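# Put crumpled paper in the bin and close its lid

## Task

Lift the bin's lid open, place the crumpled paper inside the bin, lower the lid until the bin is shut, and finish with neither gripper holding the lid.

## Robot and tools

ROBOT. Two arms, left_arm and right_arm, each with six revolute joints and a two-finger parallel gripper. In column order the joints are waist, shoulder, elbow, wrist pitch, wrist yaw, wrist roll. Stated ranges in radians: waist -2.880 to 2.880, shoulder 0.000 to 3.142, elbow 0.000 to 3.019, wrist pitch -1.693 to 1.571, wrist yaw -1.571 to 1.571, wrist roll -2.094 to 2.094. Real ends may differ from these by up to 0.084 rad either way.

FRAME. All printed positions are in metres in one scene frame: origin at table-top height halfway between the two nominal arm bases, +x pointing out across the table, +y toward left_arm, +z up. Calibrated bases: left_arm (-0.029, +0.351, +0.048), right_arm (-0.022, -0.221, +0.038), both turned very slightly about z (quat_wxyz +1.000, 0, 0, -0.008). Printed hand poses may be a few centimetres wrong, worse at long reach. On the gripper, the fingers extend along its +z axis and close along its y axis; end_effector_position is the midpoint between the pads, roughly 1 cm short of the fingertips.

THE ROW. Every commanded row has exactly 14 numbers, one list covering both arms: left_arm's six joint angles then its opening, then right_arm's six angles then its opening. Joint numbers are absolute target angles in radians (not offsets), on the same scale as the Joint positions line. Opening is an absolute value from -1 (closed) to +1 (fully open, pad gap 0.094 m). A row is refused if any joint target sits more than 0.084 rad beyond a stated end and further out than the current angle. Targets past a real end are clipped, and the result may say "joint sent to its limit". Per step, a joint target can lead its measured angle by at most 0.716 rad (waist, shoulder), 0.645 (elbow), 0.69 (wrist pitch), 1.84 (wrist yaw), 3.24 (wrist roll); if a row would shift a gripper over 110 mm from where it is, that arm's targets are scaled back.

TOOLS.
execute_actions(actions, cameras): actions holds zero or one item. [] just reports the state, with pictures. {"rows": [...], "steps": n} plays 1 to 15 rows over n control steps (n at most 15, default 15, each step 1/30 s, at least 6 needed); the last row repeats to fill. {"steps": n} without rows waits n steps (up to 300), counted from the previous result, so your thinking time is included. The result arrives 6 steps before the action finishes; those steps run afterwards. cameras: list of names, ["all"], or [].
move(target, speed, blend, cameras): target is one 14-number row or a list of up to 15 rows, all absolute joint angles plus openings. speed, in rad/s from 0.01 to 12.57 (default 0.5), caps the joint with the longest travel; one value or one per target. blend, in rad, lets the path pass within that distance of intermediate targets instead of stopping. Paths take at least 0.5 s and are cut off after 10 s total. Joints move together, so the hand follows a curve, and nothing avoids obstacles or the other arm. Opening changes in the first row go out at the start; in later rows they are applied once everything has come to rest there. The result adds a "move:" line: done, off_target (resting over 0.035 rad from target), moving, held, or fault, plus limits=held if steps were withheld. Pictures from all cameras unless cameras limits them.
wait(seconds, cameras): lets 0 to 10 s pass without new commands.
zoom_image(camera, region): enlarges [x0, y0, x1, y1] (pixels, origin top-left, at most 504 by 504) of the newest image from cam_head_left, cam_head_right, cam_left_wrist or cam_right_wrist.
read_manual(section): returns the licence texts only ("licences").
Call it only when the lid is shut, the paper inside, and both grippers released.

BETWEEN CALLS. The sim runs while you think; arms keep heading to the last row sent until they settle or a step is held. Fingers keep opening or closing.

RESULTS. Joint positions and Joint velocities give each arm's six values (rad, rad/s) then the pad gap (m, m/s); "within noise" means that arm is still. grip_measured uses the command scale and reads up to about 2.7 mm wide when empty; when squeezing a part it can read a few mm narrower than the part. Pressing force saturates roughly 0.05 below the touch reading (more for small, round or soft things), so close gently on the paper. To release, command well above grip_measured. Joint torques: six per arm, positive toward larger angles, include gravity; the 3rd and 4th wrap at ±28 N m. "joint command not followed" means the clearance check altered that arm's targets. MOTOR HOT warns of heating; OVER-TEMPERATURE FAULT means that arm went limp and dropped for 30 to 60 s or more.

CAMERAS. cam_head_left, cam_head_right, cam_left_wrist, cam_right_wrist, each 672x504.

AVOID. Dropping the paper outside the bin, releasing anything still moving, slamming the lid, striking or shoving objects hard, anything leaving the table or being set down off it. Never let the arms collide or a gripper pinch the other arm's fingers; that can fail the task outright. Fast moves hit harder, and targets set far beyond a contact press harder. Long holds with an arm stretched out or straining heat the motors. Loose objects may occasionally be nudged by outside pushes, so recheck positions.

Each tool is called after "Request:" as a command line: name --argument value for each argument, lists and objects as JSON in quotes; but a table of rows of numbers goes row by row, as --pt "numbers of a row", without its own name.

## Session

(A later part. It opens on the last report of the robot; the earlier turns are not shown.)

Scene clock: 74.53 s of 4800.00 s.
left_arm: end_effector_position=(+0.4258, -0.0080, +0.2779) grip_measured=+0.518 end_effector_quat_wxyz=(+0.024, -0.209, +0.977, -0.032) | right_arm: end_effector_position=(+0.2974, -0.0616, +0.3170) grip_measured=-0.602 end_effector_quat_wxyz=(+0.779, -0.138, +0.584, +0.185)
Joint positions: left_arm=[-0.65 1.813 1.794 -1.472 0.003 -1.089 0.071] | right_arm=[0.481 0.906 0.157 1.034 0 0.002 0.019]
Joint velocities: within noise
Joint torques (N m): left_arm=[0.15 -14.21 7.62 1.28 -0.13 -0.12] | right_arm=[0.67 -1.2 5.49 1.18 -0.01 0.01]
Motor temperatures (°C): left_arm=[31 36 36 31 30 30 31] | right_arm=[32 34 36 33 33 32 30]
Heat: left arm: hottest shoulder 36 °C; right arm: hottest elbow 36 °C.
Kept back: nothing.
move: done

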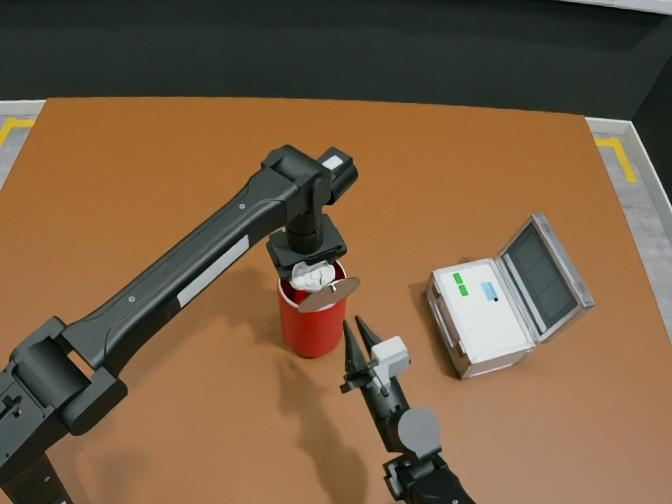

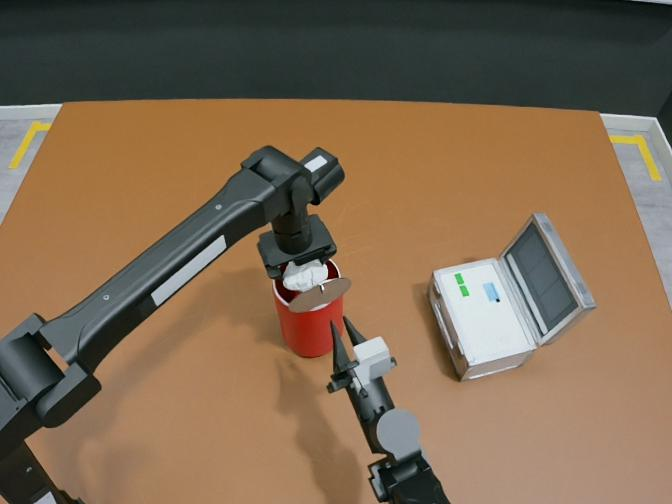

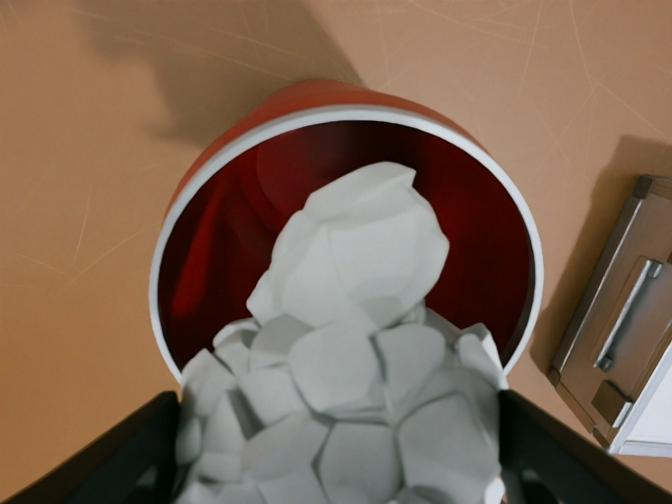

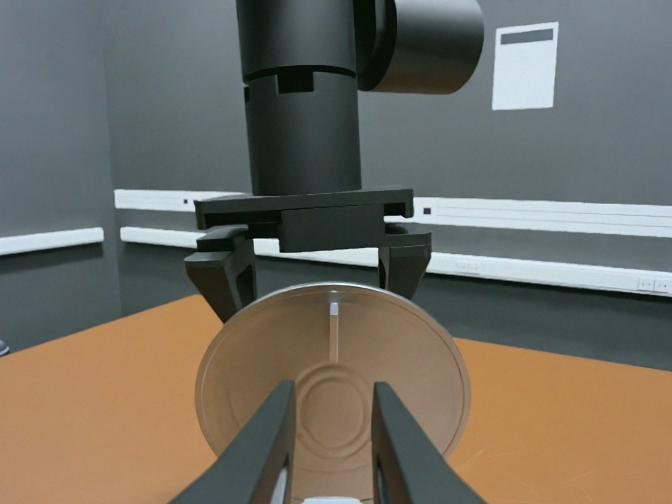

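Request:
move --pt "-0.632 1.8124 1.8 -1.461 0 -1.1 0.05 0.476 0.895 0.1515 1.029 0 0 -0.6" --pt "-0.637 1.8278 1.705 -1.354 0 -1.1 0.05 0.476 0.895 0.1515 1.029 0 0 -0.6" --pt "-0.637 1.8278 1.705 -1.354 0 -1.1 0.7 0.476 0.895 0.1515 1.029 0 0 -0.6" --speed '[0.1,0.1,0.1]'

Scene clock: 77.30 s of 4800.00 s.
left_arm: end_effector_position=(+0.4287, -0.0100, +0.2449) grip_measured=+0.697 end_effector_quat_wxyz=(+0.031, -0.209, +0.977, -0.039) | right_arm: end_effector_position=(+0.2974, -0.0616, +0.3170) grip_measured=-0.602 end_effector_quat_wxyz=(+0.779, -0.138, +0.584, +0.185)
Joint positions: left_arm=[-0.65 1.815 1.709 -1.365 0.003 -1.089 0.08] | right_arm=[0.481 0.906 0.157 1.034 0 0.002 0.019]
Joint velocities: within noise
Joint torques (N m): left_arm=[2.08 -12.4 7.61 1.35 -0.14 -0.11] | right_arm=[0.79 -1.2 5.49 1.13 -0.01 0.01]
Motor temperatures (°C): left_arm=[31 36 36 31 30 30 31] | right_arm=[32 34 36 32 33 32 30]
Heat: left arm: hottest shoulder 36 °C; right arm: hottest elbow 36 °C.
Kept back: nothing.
move: done

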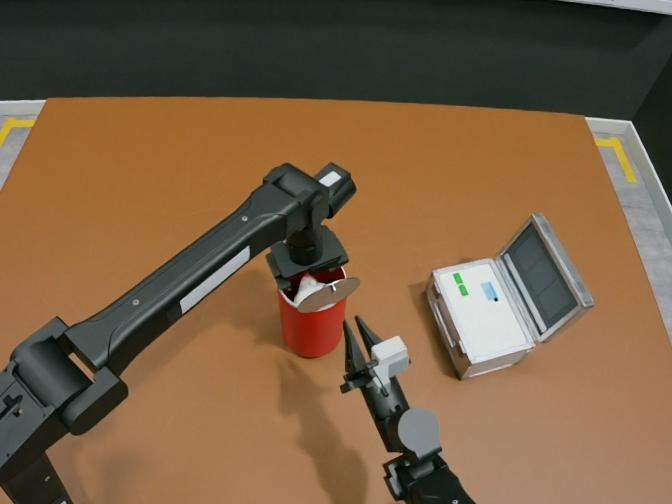

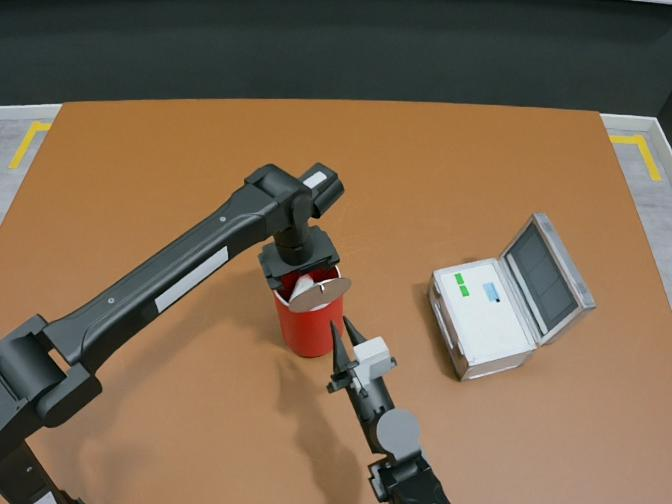

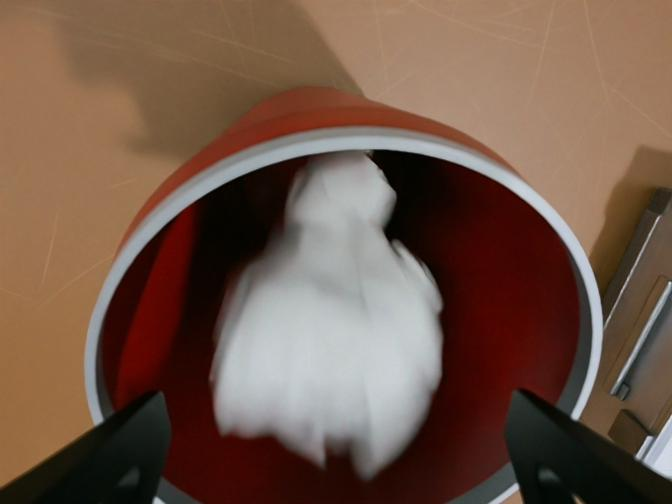

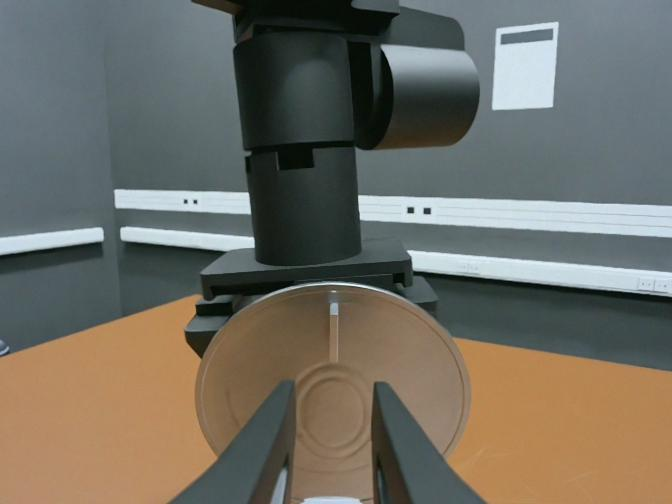

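Request:
move --pt "-0.65 1.8247 2.05 -1.65 0 -1.1 0.7 0.476 0.895 0.1515 1.029 0 0 -0.6" --pt "-0.1 1.463 1.6 -1.6 0 0 0.7 0.476 0.895 0.1515 1.029 0 0 -0.6" --speed '[0.3,0.7]'

Request:
move --pt "-0.1 1.463 1.6 -1.6 0 0 0.7 0.476 1.214 0.279 1.2195 0 0 -0.6" --pt "-0.1 1.463 1.6 -1.6 0 0 0.7 0.476 1.214 0.279 1.2195 0 0 -1" --speed 0.12

Scene clock: 81.60 s of 4800.00 s.
left_arm: end_effector_position=(+0.4228, +0.2934, +0.3613) grip_measured=+0.698 end_effector_quat_wxyz=(+0.038, +0.057, +0.998, -0.004) | right_arm: end_effector_position=(+0.2974, -0.0616, +0.3170) grip_measured=-0.602 end_effector_quat_wxyz=(+0.779, -0.138, +0.584, +0.185)
Joint positions: left_arm=[-0.109 1.487 1.604 -1.611 0.002 -0.012 0.08] | right_arm=[0.481 0.906 0.157 1.034 0 0.002 0.019]
Joint velocities: within noise
Joint torques (N m): left_arm=[1.73 -11.05 7.58 1.35 -0.05 0.09] | right_arm=[0.67 -1.32 5.49 1.16 -0.02 0.01]
Motor temperatures (°C): left_arm=[31 36 37 31 30 30 31] | right_arm=[32 34 36 32 33 32 30]
Heat: left arm: hottest elbow 37 °C; right arm: hottest elbow 36 °C.
Kept back: nothing.
move: done

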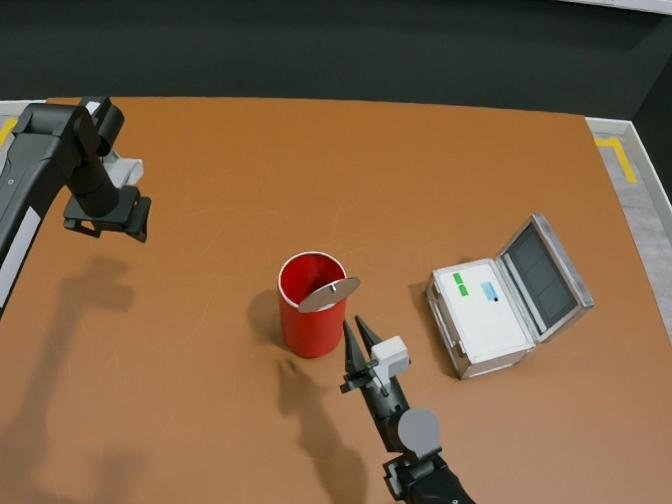

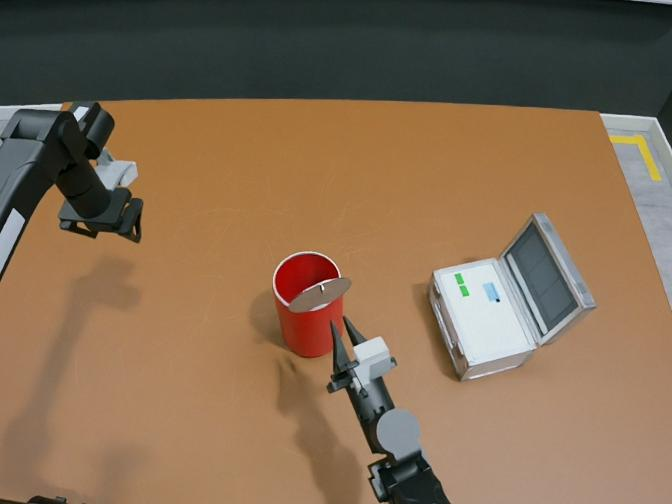

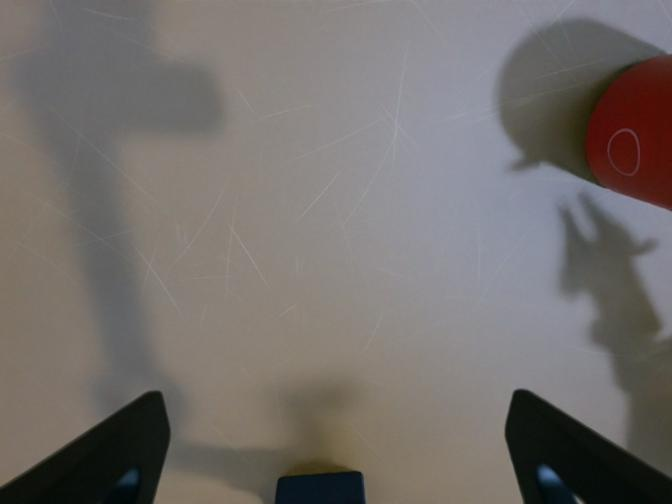

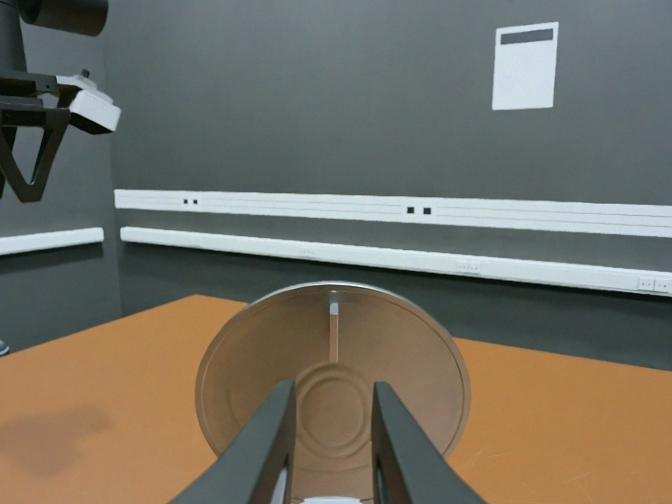

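Scene clock: 85.20 s of 4800.00 s.
left_arm: end_effector_position=(+0.4228, +0.2934, +0.3612) grip_measured=+0.698 end_effector_quat_wxyz=(+0.038, +0.057, +0.998, -0.004) | right_arm: end_effector_position=(+0.3397, -0.0403, +0.2862) grip_measured=-0.987 end_effector_quat_wxyz=(+0.762, -0.143, +0.605, +0.181)
Joint positions: left_arm=[-0.109 1.487 1.604 -1.611 0.002 -0.011 0.08] | right_arm=[0.481 1.205 0.233 1.2 0 0.002 0.001]
Joint velocities: within noise
Joint torques (N m): left_arm=[1.49 -10.81 7.64 1.32 -0.04 0.08] | right_arm=[0.79 -2.32 7.95 2.06 -0.01 0.01]
Motor temperatures (°C): left_arm=[31 36 37 31 30 30 31] | right_arm=[32 34 37 33 33 32 30]
Heat: left arm: hottest elbow 37 °C; right arm: hottest elbow 37 °C.
Kept back: nothing.
move: off_target (right_arm); target 2's new numbers were sent with right_arm's elbow 0.046 rad from that target; right_arm: the elbow is farthest, 0.046 rad from its target

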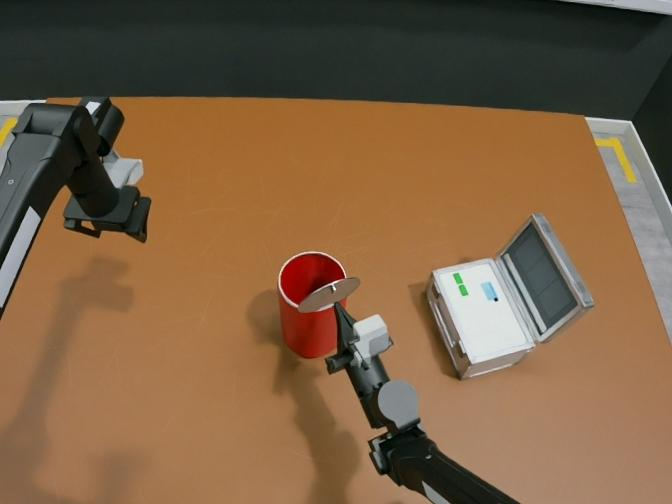

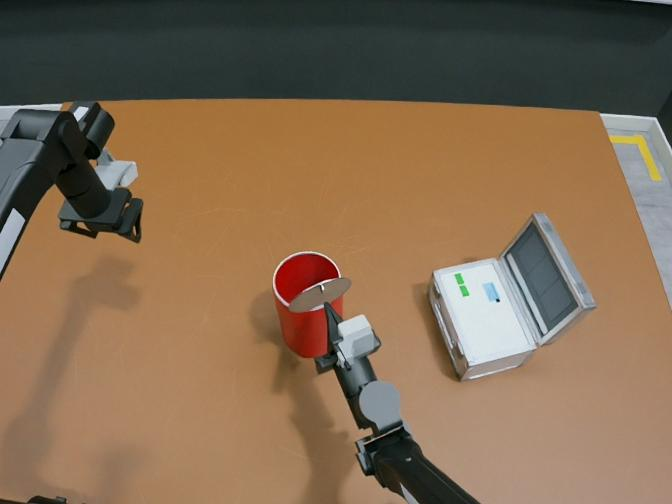

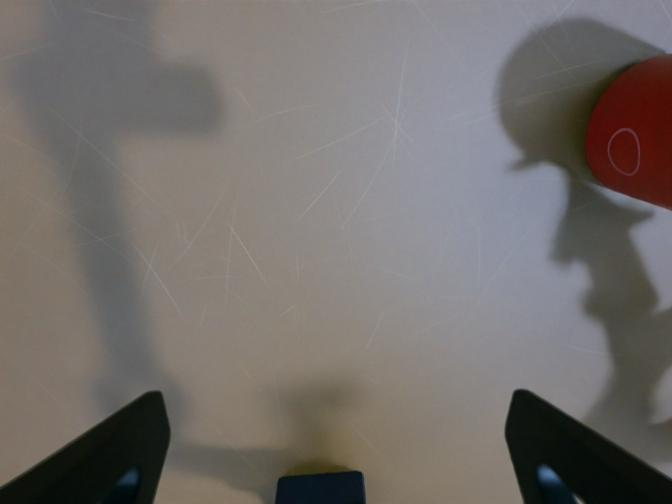

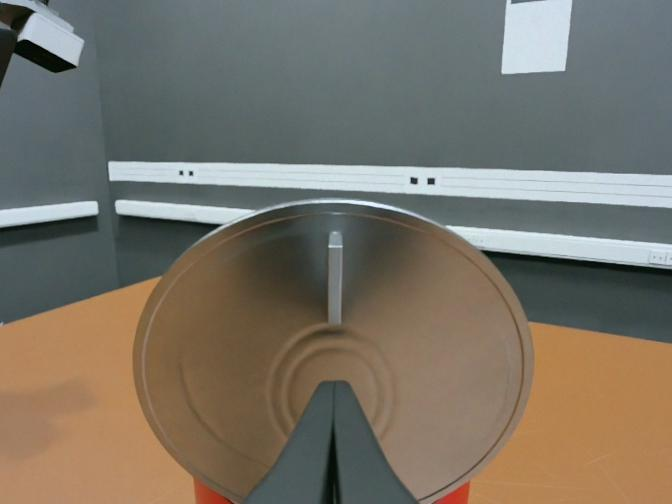

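Request:
move --pt "-0.1 1.463 1.6 -1.6 0 0 0.7 0.476 0.895 0.1515 1.029 0 0 -1" --pt "-0.1 1.463 1.6 -1.6 0 0 0.7 0.476 0.895 0.1515 1.029 0 0 -0.6" --pt "-0.1 1.463 1.6 -1.6 0 0 0.7 0.476 1.07 0.34 0.95 0 0 -0.6" --speed 0.15

Scene clock: 90.23 s of 4800.00 s.
left_arm: end_effector_position=(+0.4228, +0.2934, +0.3612) grip_measured=+0.698 end_effector_quat_wxyz=(+0.038, +0.057, +0.998, -0.004) | right_arm: end_effector_position=(+0.3456, -0.0374, +0.3092) grip_measured=-0.602 end_effector_quat_wxyz=(+0.747, -0.147, +0.623, +0.178)
Joint positions: left_arm=[-0.109 1.487 1.604 -1.611 0.002 -0.011 0.08] | right_arm=[0.481 1.061 0.287 0.955 0 0.002 0.019]
Joint velocities: within noise
Joint torques (N m): left_arm=[1.61 -10.93 7.58 1.36 -0.05 0.08] | right_arm=[0.73 -1.79 9.52 1.18 0 0.01]
Motor temperatures (°C): left_arm=[31 35 37 31 30 30 31] | right_arm=[32 34 37 32 33 32 30]
Heat: left arm: hottest elbow 37 °C; right arm: hottest elbow 37 °C.
Kept back: nothing.
move: off_target (right_arm); right_arm: the elbow is farthest, 0.053 rad from its target

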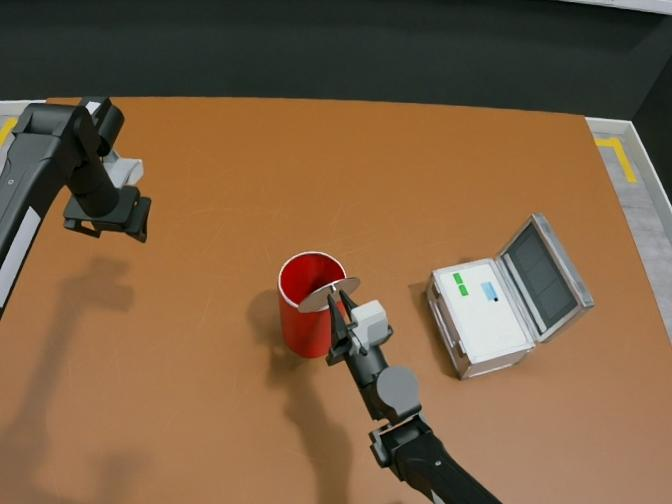

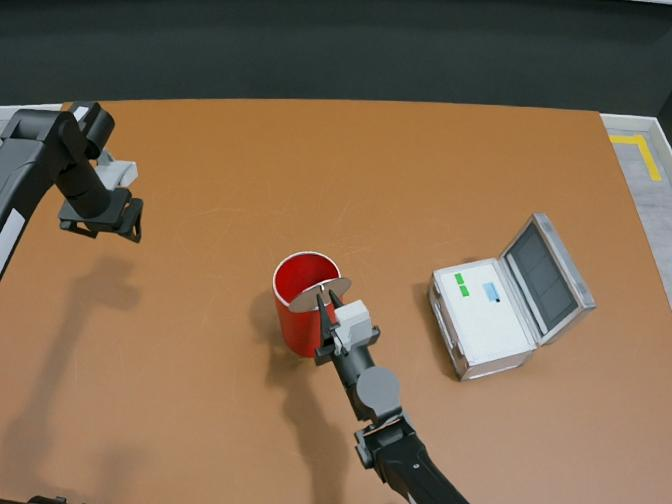

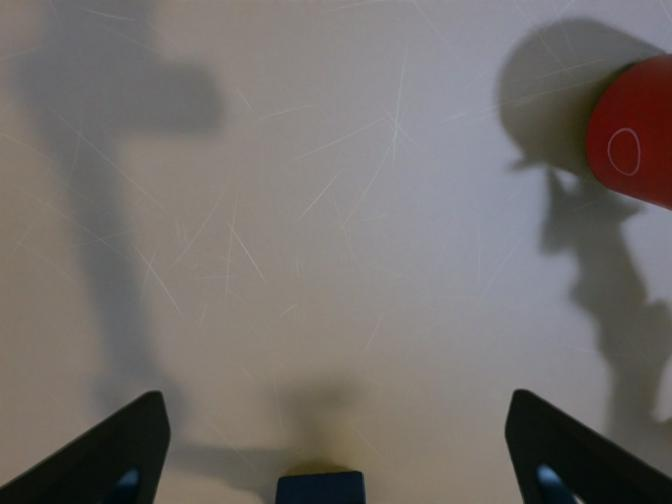

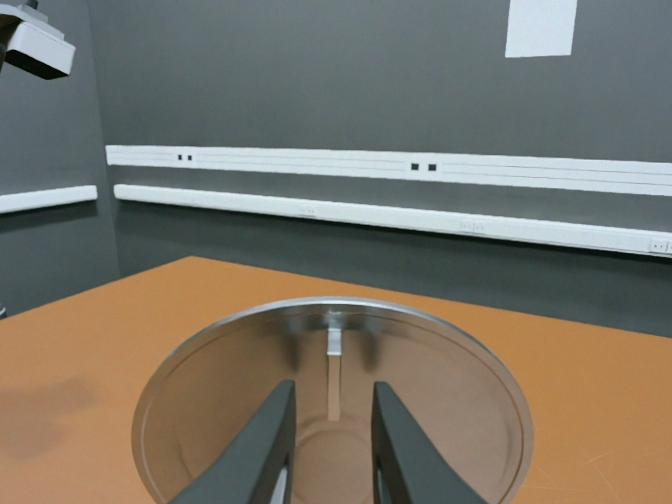

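Request:
move --pt "-0.1 1.463 1.6 -1.6 0 0 0.7 0.476 1.1 0.395 0.92 0 0 -0.6" --pt "-0.1 1.463 1.6 -1.6 0 0 0.7 0.476 1.1 0.395 0.92 0 0 -1" --speed 0.08

Scene clock: 92.83 s of 4800.00 s.
left_arm: end_effector_position=(+0.4228, +0.2934, +0.3612) grip_measured=+0.698 end_effector_quat_wxyz=(+0.038, +0.057, +0.998, -0.004) | right_arm: end_effector_position=(+0.3611, -0.0296, +0.3179) grip_measured=-0.952 end_effector_quat_wxyz=(+0.745, -0.148, +0.625, +0.177)
Joint positions: left_arm=[-0.109 1.487 1.604 -1.611 0.002 -0.011 0.08] | right_arm=[0.481 1.09 0.34 0.925 0 0.002 0.002]
Joint velocities: within noise
Joint torques (N m): left_arm=[1.49 -10.93 7.6 1.39 -0.04 0.08] | right_arm=[0.67 -2.26 9.74 1.21 -0.01 0]
Motor temperatures (°C): left_arm=[31 35 37 31 30 30 31] | right_arm=[32 34 37 32 33 32 30]
Heat: left arm: hottest elbow 37 °C; right arm: hottest elbow 37 °C.
Kept back: nothing.
move: off_target (right_arm); target 2's new numbers were sent with right_arm's elbow 0.055 rad from that target; right_arm: the elbow is farthest, 0.055 rad from its target

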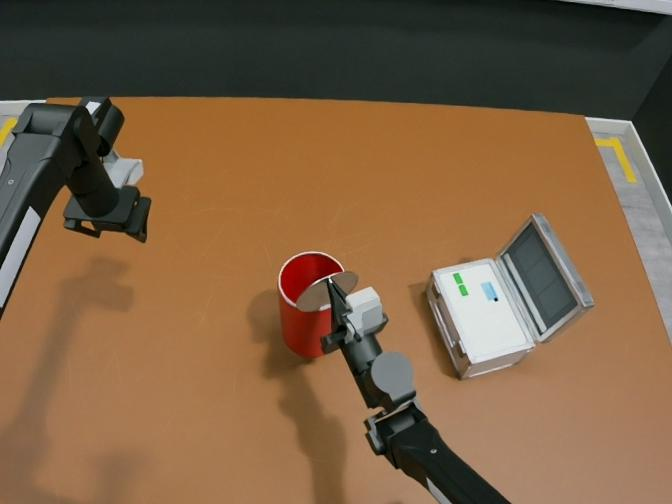

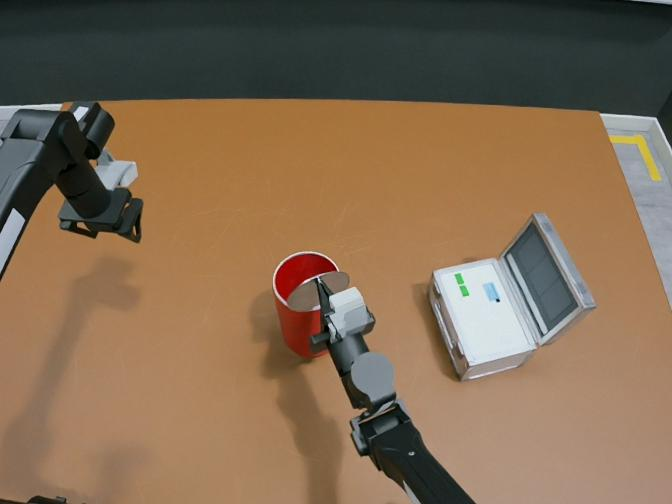

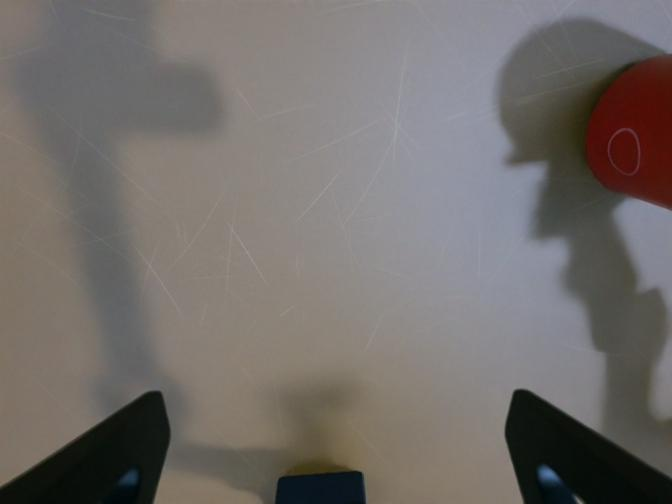

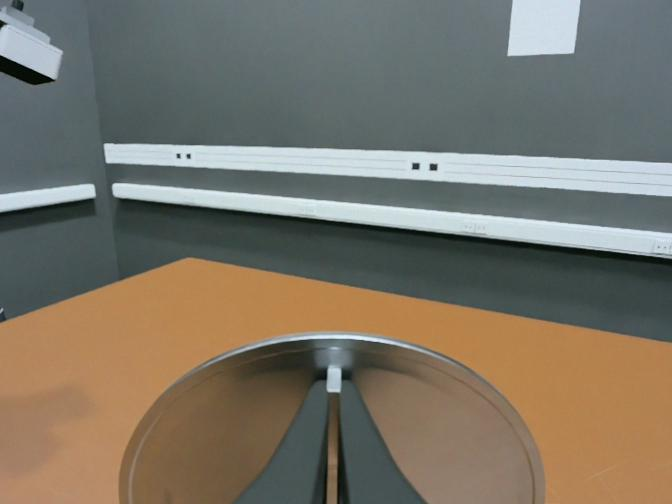

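Request:
move --pt "-0.1 1.463 1.6 -1.6 0 0 0.7 0.476 1.026 0.69 0.0 0 0 -1" --pt "-0.1 1.463 1.6 -1.6 0 0 0.7 0.476 1.2874 1.1 -0.678 0 0 -1" --pt "-0.1 1.463 1.6 -1.6 0 0 0.7 0.476 1.655 1.49 -1.25 0 0 -1" --speed '[0.28,0.28,0.2]' --blend 0.05

Scene clock: 102.20 s of 4800.00 s.
left_arm: end_effector_position=(+0.4228, +0.2934, +0.3612) grip_measured=+0.698 end_effector_quat_wxyz=(+0.038, +0.057, +0.998, -0.004) | right_arm: end_effector_position=(+0.4547, +0.0173, +0.2421) grip_measured=-0.955 end_effector_quat_wxyz=(+0.094, -0.228, +0.969, +0.022)
Joint positions: left_arm=[-0.109 1.487 1.604 -1.611 0.002 -0.011 0.08] | right_arm=[0.481 1.622 1.465 -1.22 0 0.002 0.002]
Joint velocities: within noise
Joint torques (N m): left_arm=[1.79 -10.81 7.61 1.36 -0.06 0.08] | right_arm=[0.91 -9.41 8.64 -0.58 0 0.02]
Motor temperatures (°C): left_arm=[31 35 37 31 30 30 31] | right_arm=[32 34 38 32 33 32 31]
Heat: left arm: hottest elbow 37 °C; right arm: hottest elbow 38 °C.
Kept back: nothing.
move: done

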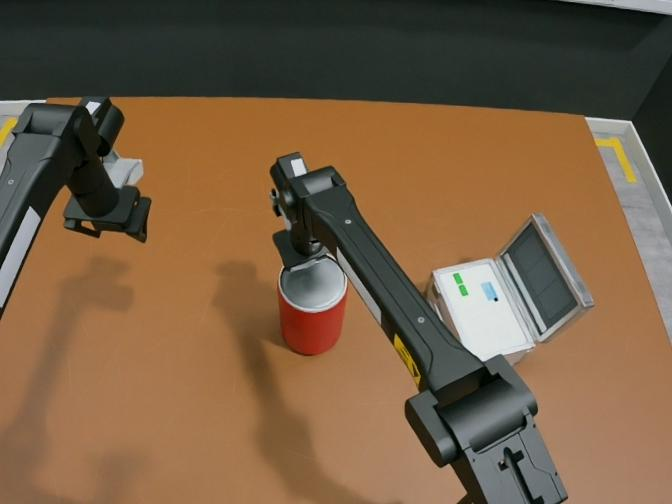

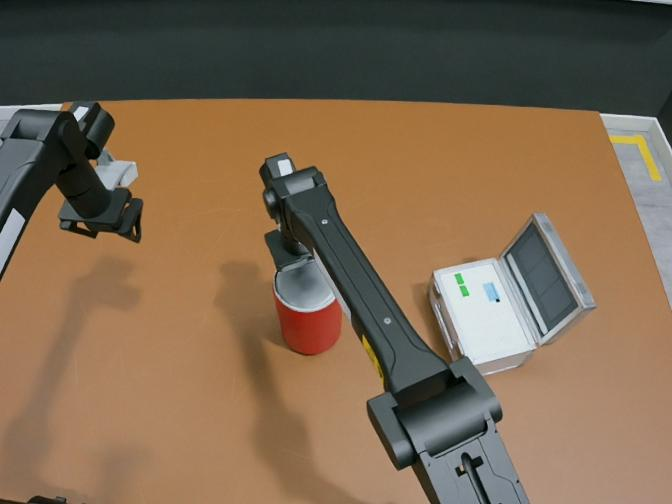

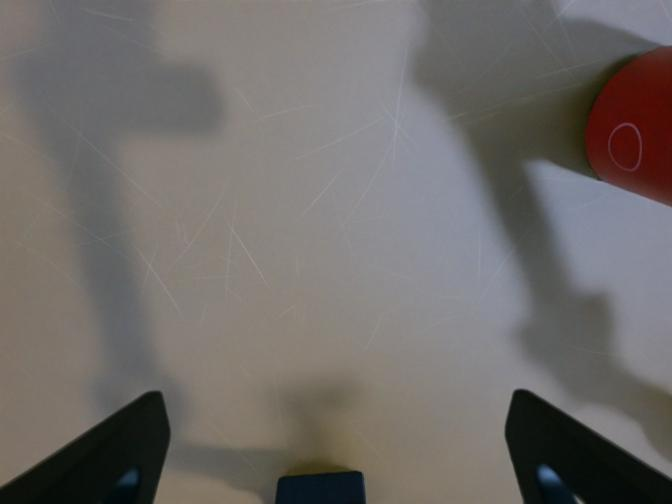

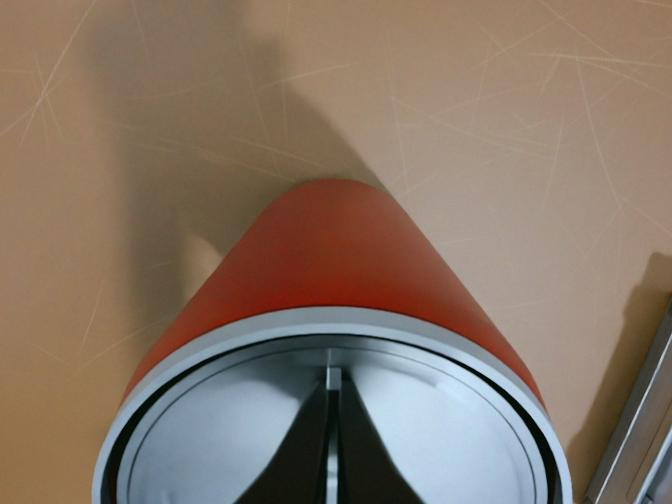

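Request:
move --pt "-0.1 1.463 1.6 -1.6 0 0 0.7 0.476 1.645 1.475 -1.24 0 0 -1" --pt "-0.1 1.463 1.6 -1.6 0 0 0.7 0.476 1.645 1.475 -1.24 0 0 -0.5" --pt "-0.1 1.463 1.6 -1.6 0 0 0.7 0.476 1.633 1.62 -1.373 0 0 -0.5" --pt "-0.1 1.463 1.6 -1.6 0 0 0.7 0.476 1.62 1.87 -1.6 0 0 -0.5" --pt "-0.1 1.463 1.6 -1.6 0 0 0.7 -0.1 1.3 1.4 -1.3 0 0 -0.5" --speed '[0.1,0.1,0.12,0.3,0.6]'

Request:
zoom_image --camera "cam_head_left" --region '[264, 240, 360, 312]'

Scene clock: 107.53 s of 4800.00 s.
left_arm: end_effector_position=(+0.4228, +0.2934, +0.3612) grip_measured=+0.698 end_effector_quat_wxyz=(+0.038, +0.057, +0.998, -0.004) | right_arm: end_effector_position=(+0.4308, -0.2760, +0.3526) grip_measured=-0.502 end_effector_quat_wxyz=(+0.169, +0.059, +0.984, -0.010)
Joint positions: left_arm=[-0.109 1.487 1.604 -1.611 0.002 -0.011 0.08] | right_arm=[-0.102 1.32 1.405 -1.314 0 0.002 0.023]
Joint velocities: within noise
Joint torques (N m): left_arm=[1.49 -10.81 7.6 1.35 -0.05 0.08] | right_arm=[0.85 -9.47 6.76 1.17 -0.03 0.01]
Motor temperatures (°C): left_arm=[31 35 37 31 29 30 31] | right_arm=[32 34 38 32 33 32 31]
Heat: left arm: hottest elbow 37 °C; right arm: hottest elbow 38 °C.
Kept back: nothing.
move: done

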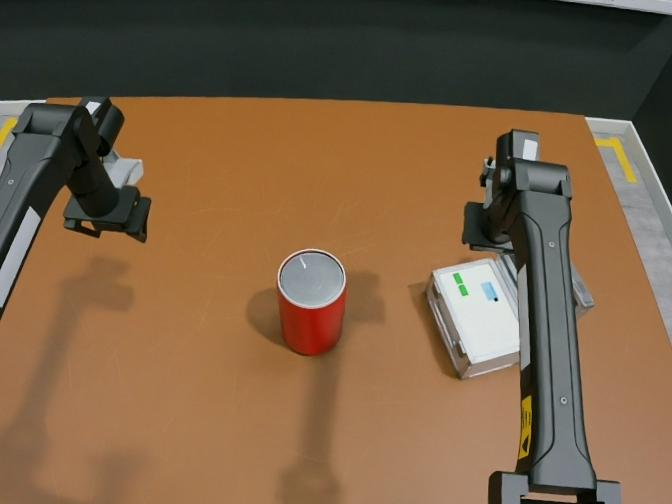

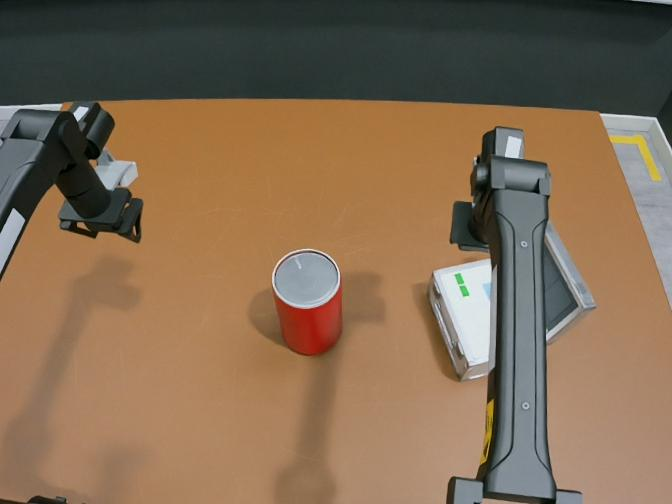

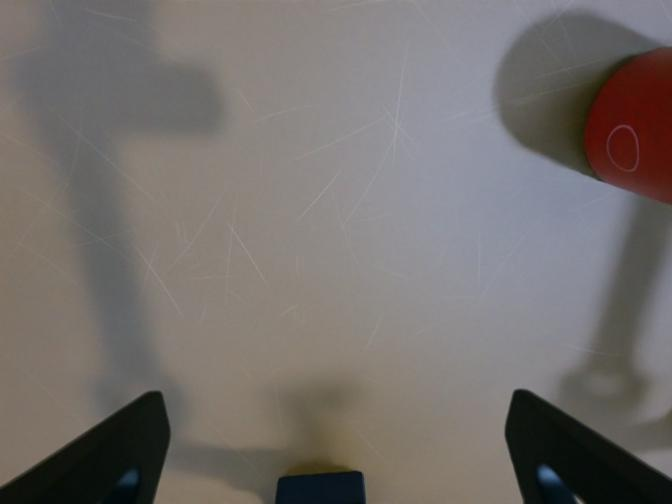

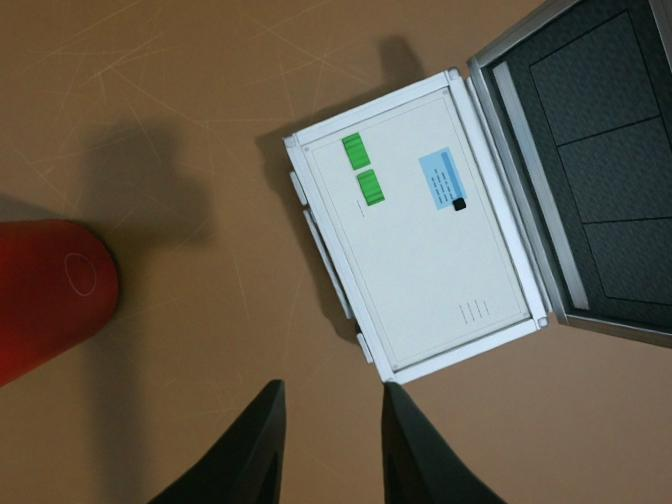

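Scaled by 5.250 from the camera's 672x504 image, which has a finer 960x720 frame.

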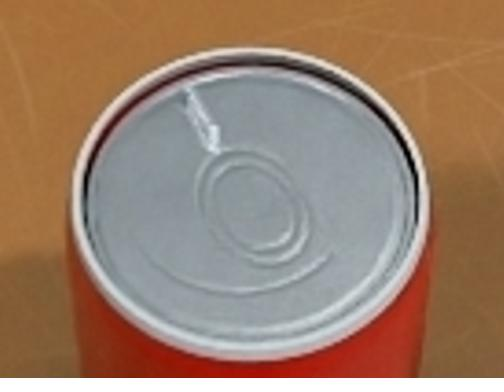

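Request:
finished_scene --scene 2

The scene is finished: the task was done.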